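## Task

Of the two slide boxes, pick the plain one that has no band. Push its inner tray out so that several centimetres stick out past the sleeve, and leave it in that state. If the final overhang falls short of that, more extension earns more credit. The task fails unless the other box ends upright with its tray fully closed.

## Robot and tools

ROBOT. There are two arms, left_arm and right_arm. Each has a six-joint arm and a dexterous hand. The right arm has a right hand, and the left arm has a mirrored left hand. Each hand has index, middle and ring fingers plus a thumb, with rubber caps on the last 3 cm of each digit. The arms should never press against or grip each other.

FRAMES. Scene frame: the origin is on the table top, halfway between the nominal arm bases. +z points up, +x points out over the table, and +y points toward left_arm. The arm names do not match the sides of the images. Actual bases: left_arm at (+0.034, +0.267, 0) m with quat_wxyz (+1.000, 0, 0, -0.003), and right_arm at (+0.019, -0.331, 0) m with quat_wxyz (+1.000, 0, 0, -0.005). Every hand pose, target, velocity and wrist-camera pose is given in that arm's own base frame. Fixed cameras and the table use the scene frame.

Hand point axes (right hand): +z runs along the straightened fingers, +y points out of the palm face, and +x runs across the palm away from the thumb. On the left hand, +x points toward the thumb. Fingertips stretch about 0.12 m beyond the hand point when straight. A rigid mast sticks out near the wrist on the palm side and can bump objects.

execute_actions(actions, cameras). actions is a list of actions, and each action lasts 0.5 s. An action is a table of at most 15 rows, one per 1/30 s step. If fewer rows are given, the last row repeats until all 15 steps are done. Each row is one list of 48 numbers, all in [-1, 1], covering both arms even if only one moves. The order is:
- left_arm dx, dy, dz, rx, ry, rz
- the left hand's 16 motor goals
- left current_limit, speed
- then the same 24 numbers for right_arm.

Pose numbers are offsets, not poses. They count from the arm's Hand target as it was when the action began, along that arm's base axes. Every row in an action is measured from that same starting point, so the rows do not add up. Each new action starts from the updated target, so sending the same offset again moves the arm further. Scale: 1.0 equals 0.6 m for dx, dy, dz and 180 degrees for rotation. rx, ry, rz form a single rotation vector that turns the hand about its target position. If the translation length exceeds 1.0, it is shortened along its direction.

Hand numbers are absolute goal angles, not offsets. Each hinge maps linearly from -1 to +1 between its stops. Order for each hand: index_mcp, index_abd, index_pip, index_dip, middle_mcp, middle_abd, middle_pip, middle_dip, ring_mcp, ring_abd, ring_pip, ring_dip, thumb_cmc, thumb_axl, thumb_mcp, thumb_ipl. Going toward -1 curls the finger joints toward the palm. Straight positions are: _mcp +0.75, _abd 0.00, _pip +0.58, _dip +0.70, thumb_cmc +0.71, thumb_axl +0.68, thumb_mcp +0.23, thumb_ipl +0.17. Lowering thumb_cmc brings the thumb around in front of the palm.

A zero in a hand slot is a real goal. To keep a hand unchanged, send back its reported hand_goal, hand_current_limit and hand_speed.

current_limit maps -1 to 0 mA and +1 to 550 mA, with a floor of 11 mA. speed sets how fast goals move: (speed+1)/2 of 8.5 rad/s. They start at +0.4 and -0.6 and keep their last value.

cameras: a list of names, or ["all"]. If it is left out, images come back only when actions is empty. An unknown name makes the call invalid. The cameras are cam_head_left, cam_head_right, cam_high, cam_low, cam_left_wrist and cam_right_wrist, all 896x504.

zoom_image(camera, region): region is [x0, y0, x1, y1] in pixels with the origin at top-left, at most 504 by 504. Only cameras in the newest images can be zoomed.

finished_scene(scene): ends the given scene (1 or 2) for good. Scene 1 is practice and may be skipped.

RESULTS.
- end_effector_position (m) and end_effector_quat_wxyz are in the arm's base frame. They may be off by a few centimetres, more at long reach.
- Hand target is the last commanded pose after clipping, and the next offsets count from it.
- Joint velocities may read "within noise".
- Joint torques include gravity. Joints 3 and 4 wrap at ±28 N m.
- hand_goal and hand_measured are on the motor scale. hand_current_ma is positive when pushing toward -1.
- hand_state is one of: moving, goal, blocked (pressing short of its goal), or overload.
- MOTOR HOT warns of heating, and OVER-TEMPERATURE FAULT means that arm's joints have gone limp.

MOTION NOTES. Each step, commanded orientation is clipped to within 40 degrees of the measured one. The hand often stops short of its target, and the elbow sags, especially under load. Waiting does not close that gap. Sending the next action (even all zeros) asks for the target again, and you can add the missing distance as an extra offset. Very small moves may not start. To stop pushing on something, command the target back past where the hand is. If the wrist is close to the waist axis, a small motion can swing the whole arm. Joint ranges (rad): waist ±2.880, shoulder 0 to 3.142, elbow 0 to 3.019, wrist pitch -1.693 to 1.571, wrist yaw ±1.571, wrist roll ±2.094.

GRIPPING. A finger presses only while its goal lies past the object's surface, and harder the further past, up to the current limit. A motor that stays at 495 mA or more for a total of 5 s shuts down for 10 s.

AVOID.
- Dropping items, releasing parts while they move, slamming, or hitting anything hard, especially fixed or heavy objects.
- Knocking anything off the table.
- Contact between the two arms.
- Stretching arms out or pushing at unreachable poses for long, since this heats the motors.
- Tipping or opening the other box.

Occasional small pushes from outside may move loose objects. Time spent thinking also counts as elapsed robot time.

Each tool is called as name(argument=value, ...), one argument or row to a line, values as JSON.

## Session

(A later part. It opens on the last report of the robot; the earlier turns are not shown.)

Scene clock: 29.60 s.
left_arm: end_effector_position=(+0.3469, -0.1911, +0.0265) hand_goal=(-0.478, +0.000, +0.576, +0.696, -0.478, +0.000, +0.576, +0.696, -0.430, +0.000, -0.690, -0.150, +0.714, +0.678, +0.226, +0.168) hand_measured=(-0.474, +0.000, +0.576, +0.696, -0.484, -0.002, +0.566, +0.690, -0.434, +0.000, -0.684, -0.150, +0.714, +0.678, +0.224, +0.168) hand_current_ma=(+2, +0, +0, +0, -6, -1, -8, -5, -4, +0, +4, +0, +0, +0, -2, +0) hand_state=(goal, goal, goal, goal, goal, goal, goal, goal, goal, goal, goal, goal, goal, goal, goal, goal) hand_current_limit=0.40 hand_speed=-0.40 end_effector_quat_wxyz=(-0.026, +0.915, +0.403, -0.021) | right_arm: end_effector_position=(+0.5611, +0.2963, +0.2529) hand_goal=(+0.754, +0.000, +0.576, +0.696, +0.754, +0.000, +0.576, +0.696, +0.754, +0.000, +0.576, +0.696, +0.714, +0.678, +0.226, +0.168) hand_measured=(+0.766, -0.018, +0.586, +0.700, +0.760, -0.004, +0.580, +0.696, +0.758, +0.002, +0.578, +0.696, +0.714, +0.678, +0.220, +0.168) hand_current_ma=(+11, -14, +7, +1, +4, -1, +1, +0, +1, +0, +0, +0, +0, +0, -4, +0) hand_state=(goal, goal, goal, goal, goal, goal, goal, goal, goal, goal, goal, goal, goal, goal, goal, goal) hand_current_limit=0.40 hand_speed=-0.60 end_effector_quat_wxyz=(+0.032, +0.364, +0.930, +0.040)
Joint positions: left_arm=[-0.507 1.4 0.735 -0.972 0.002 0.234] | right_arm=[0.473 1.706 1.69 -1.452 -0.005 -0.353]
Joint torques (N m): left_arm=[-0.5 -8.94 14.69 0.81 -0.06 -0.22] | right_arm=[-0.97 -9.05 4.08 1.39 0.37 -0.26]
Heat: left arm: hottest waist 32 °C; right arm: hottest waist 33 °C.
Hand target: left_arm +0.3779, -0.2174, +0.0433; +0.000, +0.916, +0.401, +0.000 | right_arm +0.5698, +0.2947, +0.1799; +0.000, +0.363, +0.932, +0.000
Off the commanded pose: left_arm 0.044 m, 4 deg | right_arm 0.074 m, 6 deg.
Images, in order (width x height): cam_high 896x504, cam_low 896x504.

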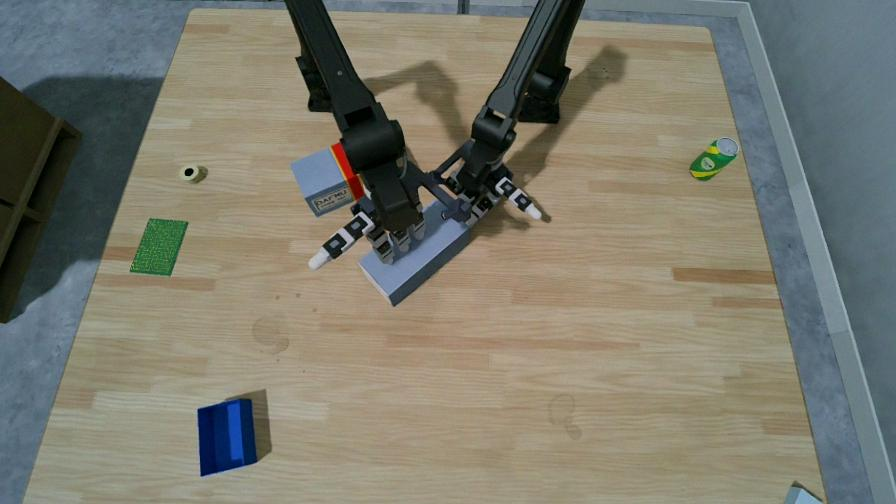

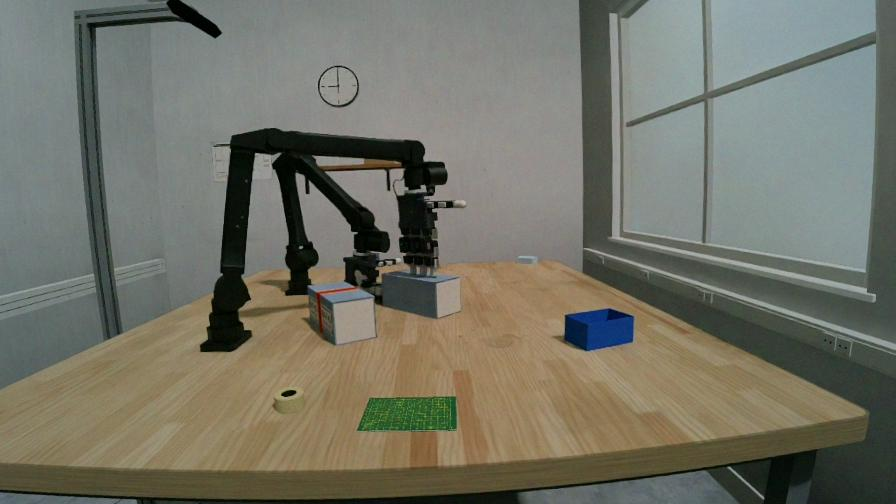

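execute_actions(
  actions=[
    [[0.0245,-0.0226,0.015,-0.011,-0.012,0,-0.479,0,0.576,0.696,-0.479,0,0.576,0.696,-0.43,0,-0.69,-0.15,0.714,0.678,0.226,0.168,0.4,-0.4,0,0,0,0,0,0,0.754,0,0.576,0.696,0.754,0,0.576,0.696,0.754,0,0.576,0.696,0.714,0.678,0.226,0.168,0.4,-0.6]],
  ],
  cameras=["cam_high","cam_low"],
)

zoom_image(
  camera="cam_high",
  region=[340, 130, 540, 320],
)

zoom_image(
  camera="cam_low",
  region=[310, 180, 490, 350],
)

Scene clock: 31.80 s.
left_arm: end_effector_position=(+0.3514, -0.1963, +0.0272) hand_goal=(-0.478, +0.000, +0.576, +0.696, -0.478, +0.000, +0.576, +0.696, -0.430, +0.000, -0.690, -0.150, +0.714, +0.678, +0.226, +0.168) hand_measured=(-0.474, +0.000, +0.576, +0.696, -0.482, -0.002, +0.566, +0.690, -0.432, +0.000, -0.686, -0.150, +0.714, +0.678, +0.224, +0.168) hand_current_ma=(+3, +0, +0, +0, -3, +0, -8, -5, -1, +0, +3, +0, +0, +0, -2, +0) hand_state=(goal, goal, goal, goal, goal, goal, goal, goal, goal, goal, goal, goal, goal, goal, goal, goal) hand_current_limit=0.40 hand_speed=-0.40 end_effector_quat_wxyz=(-0.023, +0.914, +0.404, -0.020) | right_arm: end_effector_position=(+0.5611, +0.2963, +0.2529) hand_goal=(+0.754, +0.000, +0.576, +0.696, +0.754, +0.000, +0.576, +0.696, +0.754, +0.000, +0.576, +0.696, +0.714, +0.678, +0.226, +0.168) hand_measured=(+0.766, -0.018, +0.586, +0.700, +0.760, -0.004, +0.580, +0.696, +0.758, +0.002, +0.578, +0.696, +0.714, +0.678, +0.220, +0.168) hand_current_ma=(+11, -14, +7, +1, +4, -1, +1, +0, +1, +0, +0, +0, +0, +0, -4, +0) hand_state=(goal, goal, goal, goal, goal, goal, goal, goal, goal, goal, goal, goal, goal, goal, goal, goal) hand_current_limit=0.40 hand_speed=-0.60 end_effector_quat_wxyz=(+0.032, +0.364, +0.930, +0.040)
Joint positions: left_arm=[-0.514 1.412 0.748 -0.967 0.005 0.224] | right_arm=[0.473 1.706 1.69 -1.452 -0.005 -0.353]
Joint torques (N m): left_arm=[-0.5 -10.23 15.5 1.85 0.23 -0.18] | right_arm=[-0.62 -9.23 4.03 1.48 0.36 -0.3]
Heat: left arm: hottest waist 32 °C; right arm: hottest waist 33 °C.
Hand target: left_arm +0.3926, -0.2309, +0.0524; +0.024, +0.916, +0.401, +0.010 | right_arm +0.5698, +0.2947, +0.1799; +0.000, +0.363, +0.932, +0.000
Off the commanded pose: left_arm 0.059 m, 6 deg | right_arm 0.074 m, 6 deg.
Images, in order (width x height): cam_high 896x504, cam_low 896x504.

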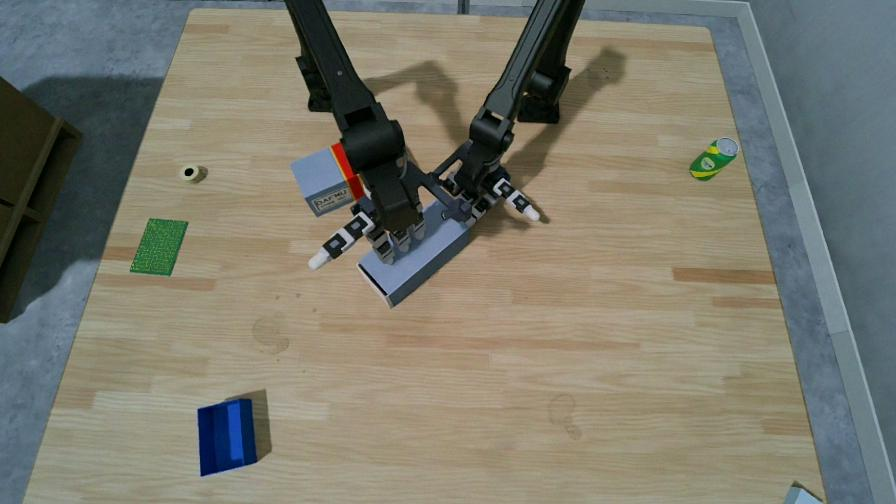

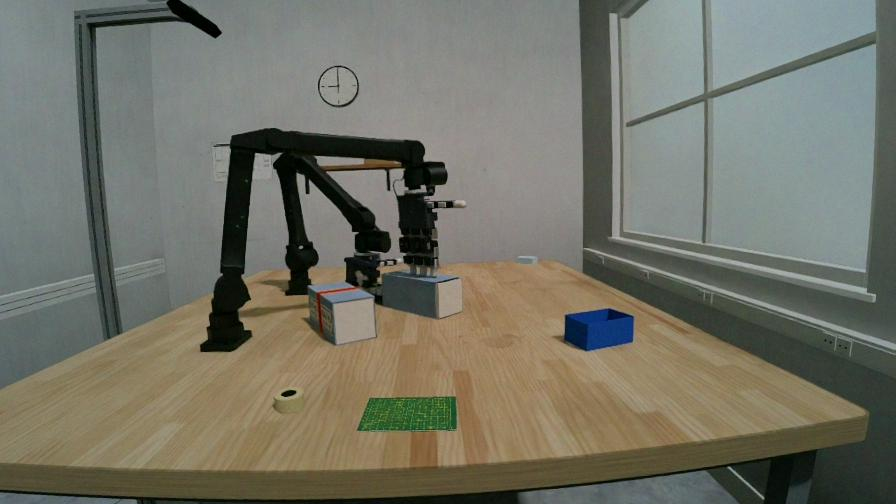

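Scaled by 2.520 from the camera's 896x504 image, which has a finer 1280x720 frame.

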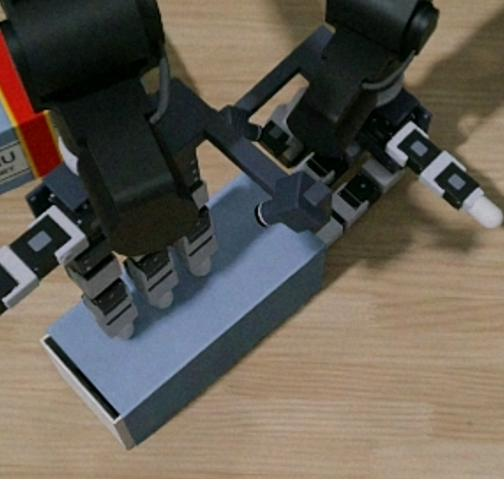

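Scaled by 2.800 from the camera's 896x504 image, which has a finer 1280x720 frame.

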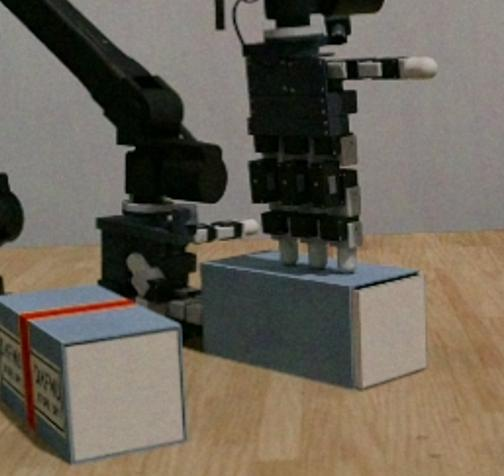

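execute_actions(
  actions=[
    [[0.018,-0.017,0,0,0,0,-0.479,0,0.576,0.696,-0.479,0,0.576,0.696,-0.43,0,-0.69,-0.15,0.714,0.678,0.226,0.168,0.4,-0.4,0,0,0,0,0,0,0.754,0,0.576,0.696,0.754,0,0.576,0.696,0.754,0,0.576,0.696,0.714,0.678,0.226,0.168,0.4,-0.6]],
  ],
  cameras=["cam_high","cam_low","cam_head_left","cam_head_right"],
)

zoom_image(
  camera="cam_high",
  region=[420, 130, 540, 240],
)

zoom_image(
  camera="cam_head_right",
  region=[430, 130, 640, 330],
)

zoom_image(
  camera="cam_head_left",
  region=[430, 130, 640, 330],
)

Scene clock: 35.00 s.
left_arm: end_effector_position=(+0.3627, -0.2068, +0.0274) hand_goal=(-0.478, +0.000, +0.576, +0.696, -0.478, +0.000, +0.576, +0.696, -0.430, +0.000, -0.690, -0.150, +0.714, +0.678, +0.226, +0.168) hand_measured=(-0.472, +0.000, +0.576, +0.696, -0.480, -0.002, +0.566, +0.690, -0.432, +0.000, -0.686, -0.150, +0.714, +0.678, +0.224, +0.168) hand_current_ma=(+5, +0, +0, +0, -1, +0, -8, -5, -1, +0, +3, +0, +0, +0, -2, +0) hand_state=(goal, goal, goal, goal, goal, goal, goal, goal, goal, goal, goal, goal, goal, goal, goal, goal) hand_current_limit=0.40 hand_speed=-0.40 end_effector_quat_wxyz=(-0.022, +0.915, +0.403, -0.019) | right_arm: end_effector_position=(+0.5611, +0.2963, +0.2529) hand_goal=(+0.754, +0.000, +0.576, +0.696, +0.754, +0.000, +0.576, +0.696, +0.754, +0.000, +0.576, +0.696, +0.714, +0.678, +0.226, +0.168) hand_measured=(+0.766, -0.018, +0.586, +0.700, +0.760, -0.004, +0.580, +0.696, +0.758, +0.002, +0.578, +0.696, +0.714, +0.678, +0.220, +0.168) hand_current_ma=(+11, -14, +7, +1, +4, -1, +1, +0, +1, +0, +0, +0, +0, +0, -4, +0) hand_state=(goal, goal, goal, goal, goal, goal, goal, goal, goal, goal, goal, goal, goal, goal, goal, goal) hand_current_limit=0.40 hand_speed=-0.60 end_effector_quat_wxyz=(+0.032, +0.364, +0.930, +0.040)
Joint positions: left_arm=[-0.524 1.449 0.786 -0.967 0.005 0.217] | right_arm=[0.473 1.706 1.69 -1.452 -0.005 -0.353]
Joint torques (N m): left_arm=[-0.38 -10.7 15.61 1.76 0.19 -0.2] | right_arm=[-0.73 -9.35 4.03 1.51 0.34 -0.3]
Heat: left arm: hottest waist 32 °C; right arm: hottest waist 33 °C.
Hand target: left_arm +0.4034, -0.2409, +0.0522; +0.023, +0.916, +0.401, +0.010 | right_arm +0.5698, +0.2947, +0.1799; +0.000, +0.363, +0.932, +0.000
Off the commanded pose: left_arm 0.059 m, 6 deg | right_arm 0.074 m, 6 deg.
Images, in order (width x height): cam_head_left 896x504, cam_head_right 896x504, cam_high 896x504, cam_low 896x504.

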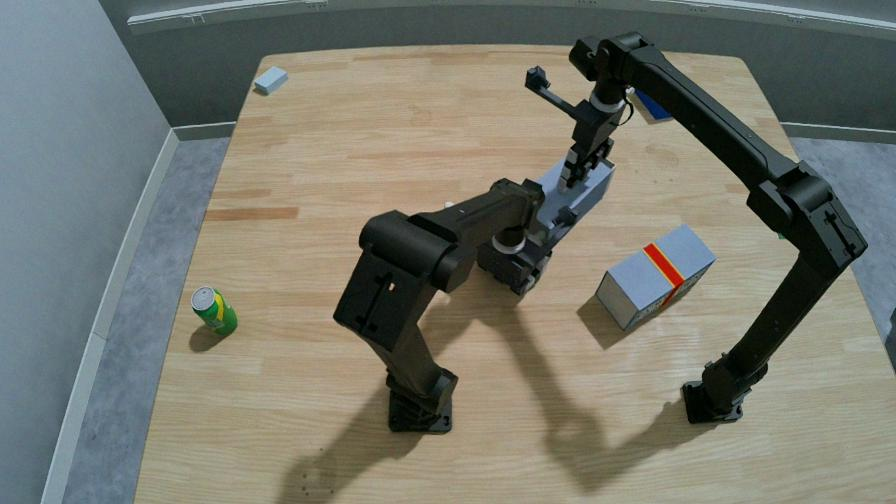

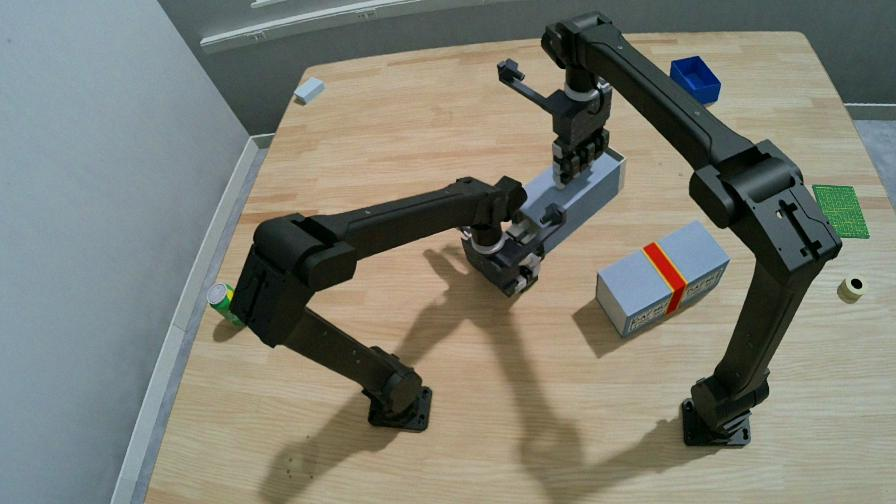

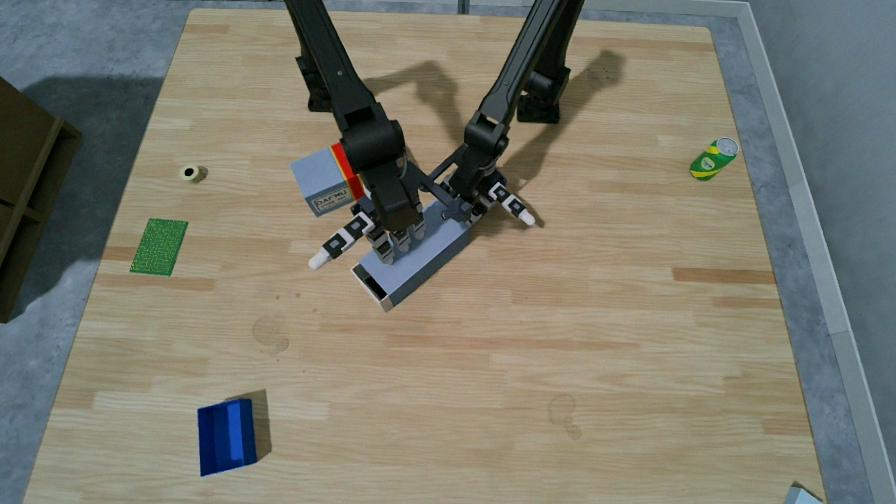

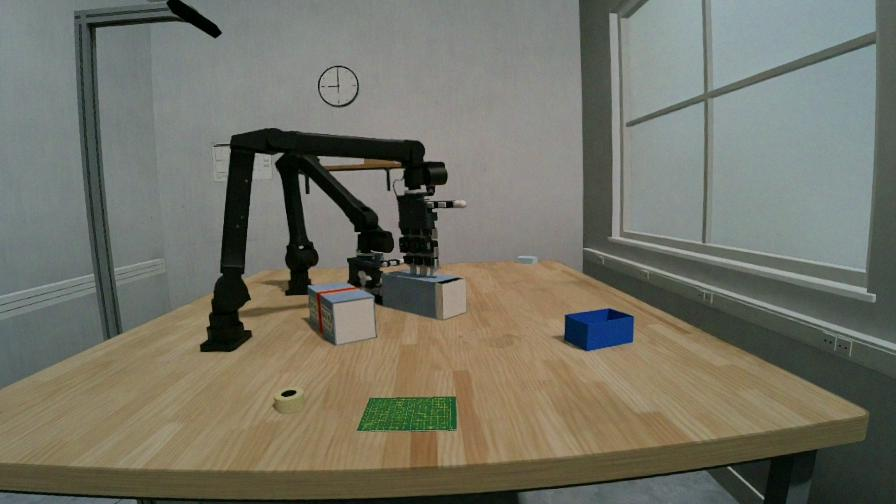

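Scaled by 4.200 from the camera's 896x504 image, which has a finer 1280x720 frame.

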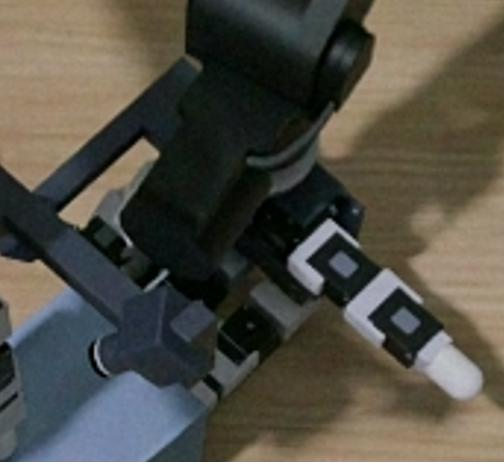

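Scaled by 2.400 from the camera's 896x504 image, which has a finer 1280x720 frame.

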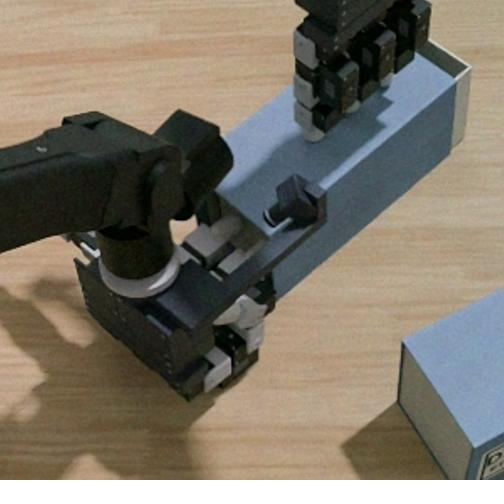

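Scaled by 2.400 from the camera's 896x504 image, which has a finer 1280x720 frame.

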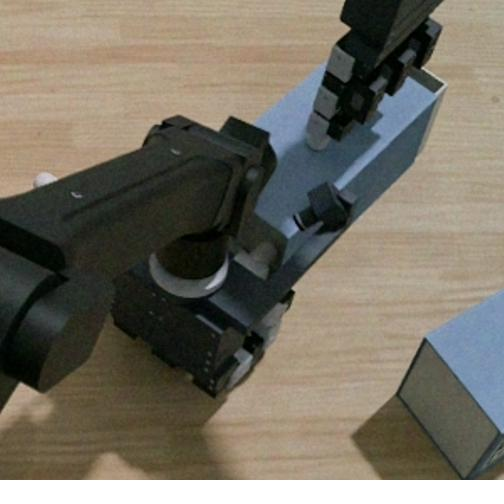

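execute_actions(
  actions=[
    [[0.021,-0.014,0.003,0,0,0,-0.479,0,0.576,0.696,-0.479,0,0.576,0.696,-0.43,0,-0.69,-0.15,0.714,0.678,0.226,0.168,0.4,-0.4,0,0,0,0,0,0,0.754,0,0.576,0.696,0.754,0,0.576,0.696,0.754,0,0.576,0.696,0.714,0.678,0.226,0.168,0.4,-0.6]],
    [[0.023,-0.019,0.003,0,0,0,-0.479,0,0.576,0.696,-0.479,0,0.576,0.696,-0.43,0,-0.69,-0.15,0.714,0.678,0.226,0.168,0.4,-0.4,0,0,0,0,0,0,0.754,0,0.576,0.696,0.754,0,0.576,0.696,0.754,0,0.576,0.696,0.714,0.678,0.226,0.168,0.4,-0.6]],
  ],
  cameras=["cam_high","cam_head_right"],
)

zoom_image(
  camera="cam_high",
  region=[330, 130, 540, 330],
)

zoom_image(
  camera="cam_head_right",
  region=[430, 130, 640, 330],
)

Scene clock: 39.70 s.
left_arm: end_effector_position=(+0.3907, -0.2304, +0.0288) hand_goal=(-0.478, +0.000, +0.576, +0.696, -0.478, +0.000, +0.576, +0.696, -0.430, +0.000, -0.690, -0.150, +0.714, +0.678, +0.226, +0.168) hand_measured=(-0.470, +0.000, +0.576, +0.696, -0.476, -0.014, +0.570, +0.690, -0.426, +0.000, -0.686, -0.150, +0.714, +0.678, +0.224, +0.168) hand_current_ma=(+6, +0, +0, +0, +1, -13, -4, -5, +3, +0, +2, +0, +0, +0, -2, +0) hand_state=(goal, goal, goal, goal, goal, goal, goal, goal, goal, goal, goal, goal, goal, goal, goal, goal) hand_current_limit=0.40 hand_speed=-0.40 end_effector_quat_wxyz=(-0.017, +0.918, +0.397, -0.017) | right_arm: end_effector_position=(+0.5611, +0.2963, +0.2529) hand_goal=(+0.754, +0.000, +0.576, +0.696, +0.754, +0.000, +0.576, +0.696, +0.754, +0.000, +0.576, +0.696, +0.714, +0.678, +0.226, +0.168) hand_measured=(+0.766, -0.018, +0.586, +0.700, +0.760, -0.004, +0.580, +0.696, +0.758, +0.002, +0.578, +0.696, +0.714, +0.678, +0.220, +0.168) hand_current_ma=(+11, -14, +7, +1, +4, -1, +1, +0, +1, +0, +0, +0, +0, +0, -4, +0) hand_state=(goal, goal, goal, goal, goal, goal, goal, goal, goal, goal, goal, goal, goal, goal, goal, goal) hand_current_limit=0.40 hand_speed=-0.60 end_effector_quat_wxyz=(+0.032, +0.364, +0.930, +0.040)
Joint positions: left_arm=[-0.537 1.528 0.877 -0.967 0.007 0.217] | right_arm=[0.473 1.706 1.69 -1.452 -0.005 -0.353]
Joint torques (N m): left_arm=[-0.03 -12.63 16.09 1.03 0.12 -0.28] | right_arm=[-0.56 -9.7 4.03 1.58 0.37 -0.27]
Heat: left arm: hottest waist 32 °C; right arm: hottest waist 33 °C.
Hand target: left_arm +0.4297, -0.2609, +0.0558; +0.024, +0.916, +0.401, +0.010 | right_arm +0.5698, +0.2947, +0.1799; +0.000, +0.363, +0.932, +0.000
Off the commanded pose: left_arm 0.056 m, 6 deg | right_arm 0.074 m, 6 deg.
Images, in order (width x height): cam_head_right 896x504, cam_high 896x504.

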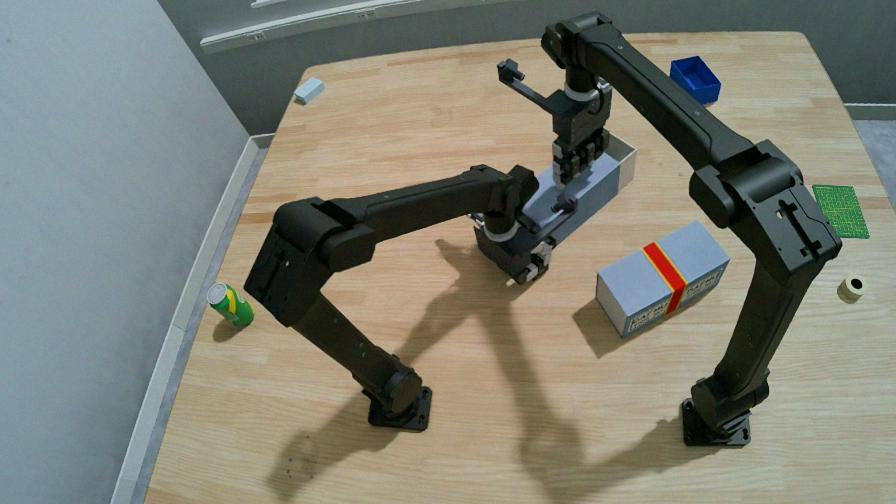

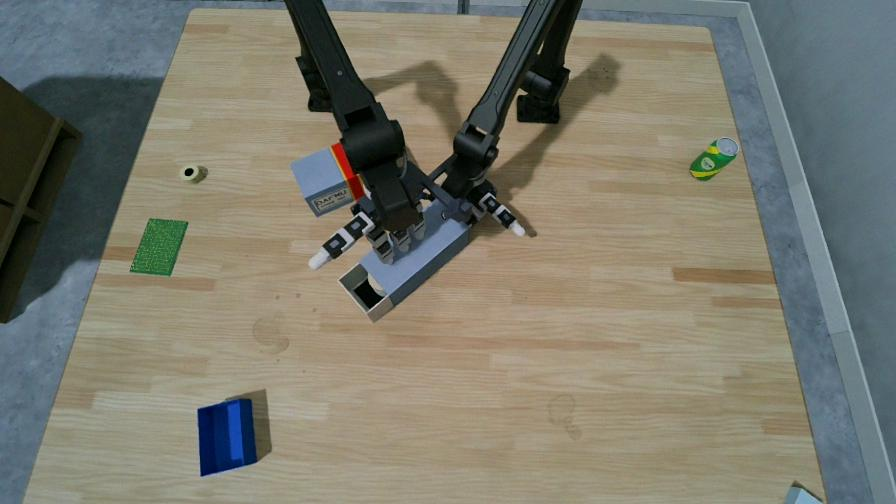

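Scaled by 2.400 from the camera's 896x504 image, which has a finer 1280x720 frame.

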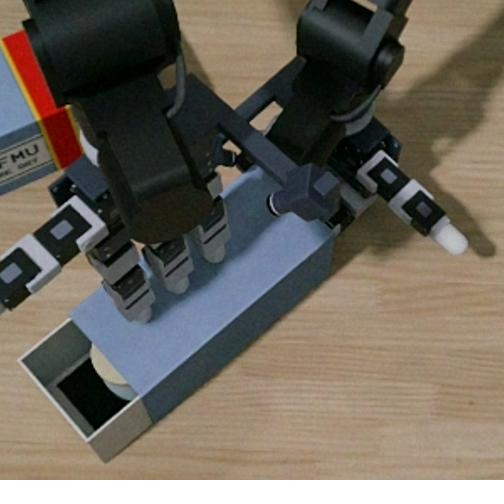

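Scaled by 2.400 from the camera's 896x504 image, which has a finer 1280x720 frame.

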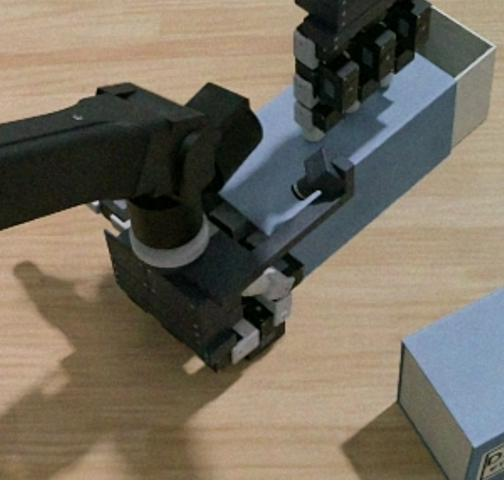

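execute_actions(
  actions=[
    [[0.018,-0.014,0.003,0,0,0,-0.479,0,0.576,0.696,-0.479,0,0.576,0.696,-0.43,0,-0.69,-0.15,0.714,0.678,0.226,0.168,0.4,-0.4,0,0,0,0,0,0,0.754,0,0.576,0.696,0.754,0,0.576,0.696,0.754,0,0.576,0.696,0.714,0.678,0.226,0.168,0.4,-0.6]],
    [[-0.04,0.037,0,0,0,0,-0.479,0,0.576,0.696,-0.479,0,0.576,0.696,-0.43,0,-0.69,-0.15,0.714,0.678,0.226,0.168,0.4,-0.4,0,0,0,0,0,0,0.754,0,0.576,0.696,0.754,0,0.576,0.696,0.754,0,0.576,0.696,0.714,0.678,0.226,0.168,0.4,-0.6]],
    [[-0.055,0.051,-0.01,0,0,0,-0.479,0,0.576,0.696,-0.479,0,0.576,0.696,-0.43,0,-0.69,-0.15,0.714,0.678,0.226,0.168,0.4,-0.4,0,0,0,0,0,0,0.754,0,0.576,0.696,0.754,0,0.576,0.696,0.754,0,0.576,0.696,0.714,0.678,0.226,0.168,0.4,-0.6]],
    [[-0.055,0.051,-0.01,0.011,0.012,0,-0.479,0,0.576,0.696,-0.479,0,0.576,0.696,-0.43,0,-0.69,-0.15,0.714,0.678,0.226,0.168,0.4,-0.4,0,0,0,0,0,0,0.754,0,0.576,0.696,0.754,0,0.576,0.696,0.754,0,0.576,0.696,0.714,0.678,0.226,0.168,0.4,-0.6]],
  ],
  cameras=["cam_high","cam_head_right"],
)

zoom_image(
  camera="cam_high",
  region=[330, 130, 540, 330],
)

Scene clock: 45.50 s.
left_arm: end_effector_position=(+0.3519, -0.1927, +0.0458) hand_goal=(-0.478, +0.000, +0.576, +0.696, -0.478, +0.000, +0.576, +0.696, -0.430, +0.000, -0.690, -0.150, +0.714, +0.678, +0.226, +0.168) hand_measured=(-0.470, +0.000, +0.576, +0.696, -0.458, -0.004, +0.584, +0.700, -0.424, +0.000, -0.688, -0.150, +0.714, +0.678, +0.224, +0.168) hand_current_ma=(+7, +0, +0, +0, +30, -1, +7, +2, +5, +0, +1, +0, +0, +0, -2, +0) hand_state=(goal, goal, goal, goal, blocked, goal, goal, goal, goal, goal, goal, goal, goal, goal, goal, goal) hand_current_limit=0.40 hand_speed=-0.40 end_effector_quat_wxyz=(+0.004, +0.916, +0.402, +0.001) | right_arm: end_effector_position=(+0.5611, +0.2963, +0.2529) hand_goal=(+0.754, +0.000, +0.576, +0.696, +0.754, +0.000, +0.576, +0.696, +0.754, +0.000, +0.576, +0.696, +0.714, +0.678, +0.226, +0.168) hand_measured=(+0.766, -0.018, +0.586, +0.700, +0.760, -0.004, +0.580, +0.696, +0.758, +0.002, +0.578, +0.696, +0.714, +0.678, +0.220, +0.168) hand_current_ma=(+11, -14, +7, +1, +4, -1, +1, +0, +1, +0, +0, +0, +0, +0, -4, +0) hand_state=(goal, goal, goal, goal, goal, goal, goal, goal, goal, goal, goal, goal, goal, goal, goal, goal) hand_current_limit=0.40 hand_speed=-0.60 end_effector_quat_wxyz=(+0.032, +0.364, +0.930, +0.040)
Joint positions: left_arm=[-0.503 1.338 0.719 -0.944 0.004 0.241] | right_arm=[0.473 1.706 1.69 -1.452 -0.005 -0.353]
Joint torques (N m): left_arm=[2.14 -11.4 8.12 -0.31 -0.17 0.15] | right_arm=[-1.14 -9.7 4.04 1.62 0.36 -0.3]
Heat: left arm: hottest waist 32 °C; right arm: hottest waist 33 °C.
Hand target: left_arm +0.3505, -0.1858, +0.0457; +0.000, +0.916, +0.401, +0.000 | right_arm +0.5698, +0.2947, +0.1799; +0.000, +0.363, +0.932, +0.000
Off the commanded pose: left_arm 0.007 m, 0 deg | right_arm 0.074 m, 6 deg.
Images, in order (width x height): cam_head_right 896x504, cam_high 896x504.

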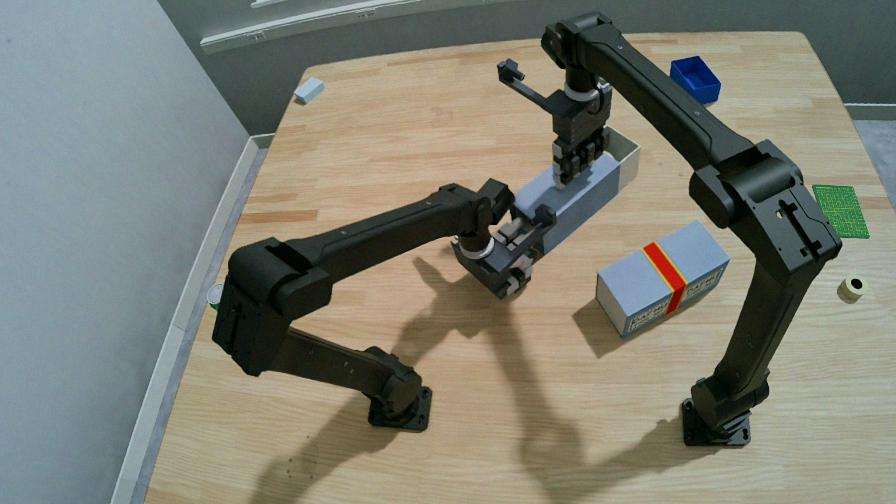

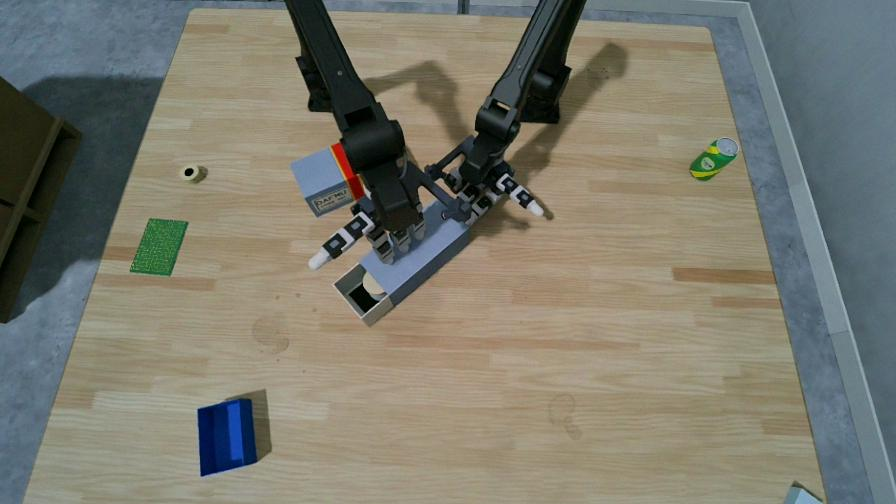

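Scaled by 2.400 from the camera's 896x504 image, which has a finer 1280x720 frame.

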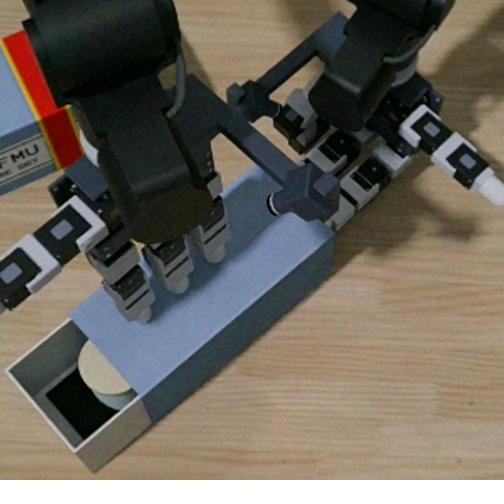

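execute_actions(
  actions=[
    [[-0.035,0.032,0,0,0,0,-0.479,0,0.576,0.696,-0.479,0,0.576,0.696,-0.43,0,-0.69,-0.15,0.714,0.678,0.226,0.168,0.4,-0.4,-0.01,0,0.04,0,0,0,0.754,0,0.576,0.696,0.754,0,0.576,0.696,0.754,0,0.576,0.696,0.714,0.678,0.226,0.168,0.4,-0.6]],
    [[-0.04,0.037,0,0,0,0,-0.479,0,0.576,0.696,-0.479,0,0.576,0.696,-0.43,0,-0.69,-0.15,0.714,0.678,0.226,0.168,0.4,-0.4,0,0,0.06,0,0,0,0.754,0,0.576,0.696,0.754,0,0.576,0.696,0.754,0,0.576,0.696,0.714,0.678,0.226,0.168,0.4,-0.6]],
    [[-0.04,0.037,0,0,0,0,-0.479,0,0.576,0.696,-0.479,0,0.576,0.696,-0.43,0,-0.69,-0.15,0.714,0.678,0.226,0.168,0.4,-0.4,0,0,0.08,0,0,0,0.754,0,0.576,0.696,0.754,0,0.576,0.696,0.754,0,0.576,0.696,0.714,0.678,0.226,0.168,0.4,-0.6]],
    [[0,0,0,0,0,0,-0.479,0,0.576,0.696,-0.479,0,0.576,0.696,-0.43,0,-0.69,-0.15,0.714,0.678,0.226,0.168,0.4,-0.4,0,0,0.08,0,0,0,0.754,0,0.576,0.696,0.754,0,0.576,0.696,0.754,0,0.576,0.696,0.714,0.678,0.226,0.168,0.4,-0.6]],
  ],
  cameras=["cam_high","cam_low","cam_head_right"],
)

zoom_image(
  camera="cam_high",
  region=[330, 130, 540, 330],
)

Scene clock: 49.27 s.
left_arm: end_effector_position=(+0.2840, -0.1279, +0.0469) hand_goal=(-0.478, +0.000, +0.576, +0.696, -0.478, +0.000, +0.576, +0.696, -0.430, +0.000, -0.690, -0.150, +0.714, +0.678, +0.226, +0.168) hand_measured=(-0.470, +0.000, +0.576, +0.696, -0.458, -0.002, +0.584, +0.700, -0.424, +0.000, -0.688, -0.150, +0.714, +0.678, +0.224, +0.168) hand_current_ma=(+7, +0, +0, +0, +29, -1, +7, +2, +5, +0, +1, +0, +0, +0, -2, +0) hand_state=(goal, goal, goal, goal, blocked, goal, goal, goal, goal, goal, goal, goal, goal, goal, goal, goal) hand_current_limit=0.40 hand_speed=-0.40 end_effector_quat_wxyz=(+0.003, +0.916, +0.401, +0.001) | right_arm: end_effector_position=(+0.5566, +0.2936, +0.3101) hand_goal=(+0.754, +0.000, +0.576, +0.696, +0.754, +0.000, +0.576, +0.696, +0.754, +0.000, +0.576, +0.696, +0.714, +0.678, +0.226, +0.168) hand_measured=(+0.750, +0.004, +0.572, +0.694, +0.750, +0.002, +0.572, +0.694, +0.750, +0.002, +0.574, +0.694, +0.714, +0.678, +0.220, +0.168) hand_current_ma=(-2, +1, -1, -1, -2, +0, -1, -1, -2, +1, -1, -1, +0, +0, -4, +0) hand_state=(goal, goal, goal, goal, goal, goal, goal, goal, goal, goal, goal, goal, goal, goal, goal, goal) hand_current_limit=0.40 hand_speed=-0.60 end_effector_quat_wxyz=(+0.014, +0.364, +0.931, +0.018)
Joint positions: left_arm=[-0.395 1.063 0.51 -1.011 0.002 0.35] | right_arm=[0.473 1.742 1.903 -1.685 -0.003 -0.353]
Joint torques (N m): left_arm=[2.26 -6.77 8.51 -0.28 -0.09 0.17] | right_arm=[-0.15 -15.79 10.61 0.03 0.27 -0.21]
Heat: left arm: hottest waist 32 °C; right arm: hottest waist 33 °C.
Hand target: left_arm +0.2815, -0.1223, +0.0457; +0.000, +0.916, +0.401, +0.000 | right_arm +0.5638, +0.2947, +0.3358; +0.000, +0.363, +0.932, +0.000
Off the commanded pose: left_arm 0.006 m, 0 deg | right_arm 0.027 m, 3 deg.
joint sent to its limit (right arm) — joint 4 (wrist pitch), lower limit. The joint targets are off in orientation, not in position.
Images, in order (width x height): cam_head_right 896x504, cam_high 896x504, cam_low 896x504.

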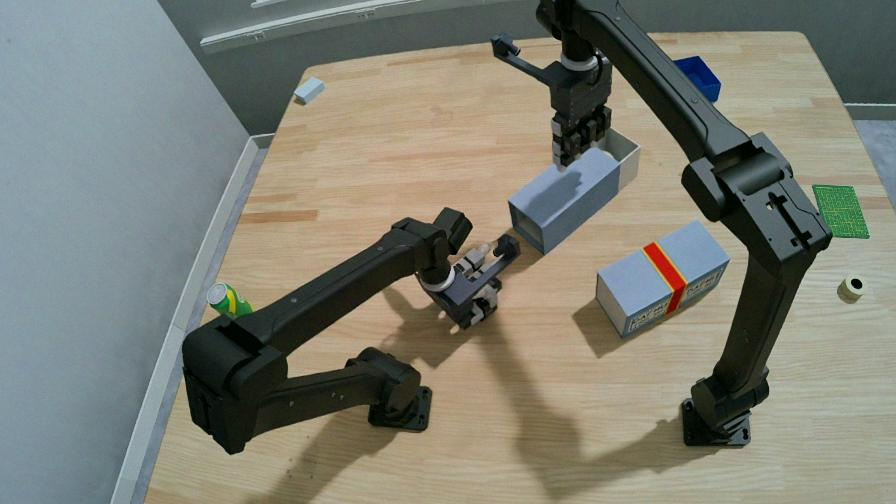

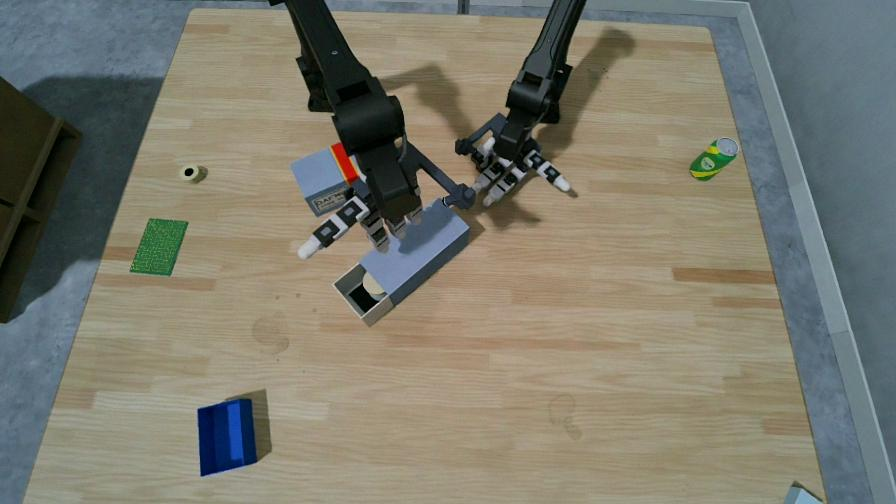

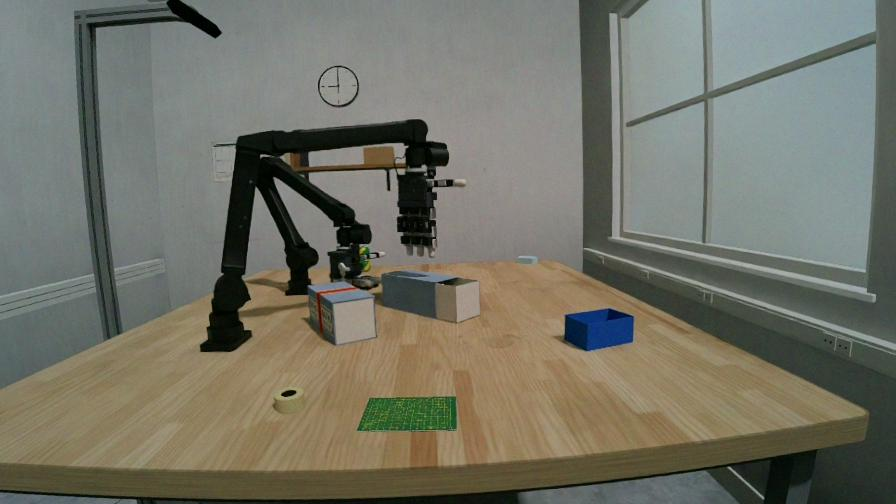

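Scaled by 2.400 from the camera's 896x504 image, which has a finer 1280x720 frame.

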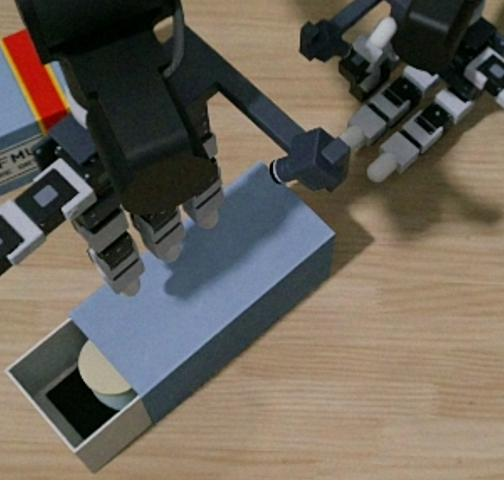

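Both hands are clear of the boxes and the tray is about 7 cm out.

finished_scene(
  scene=2,
)

The scene is finished: the task was done.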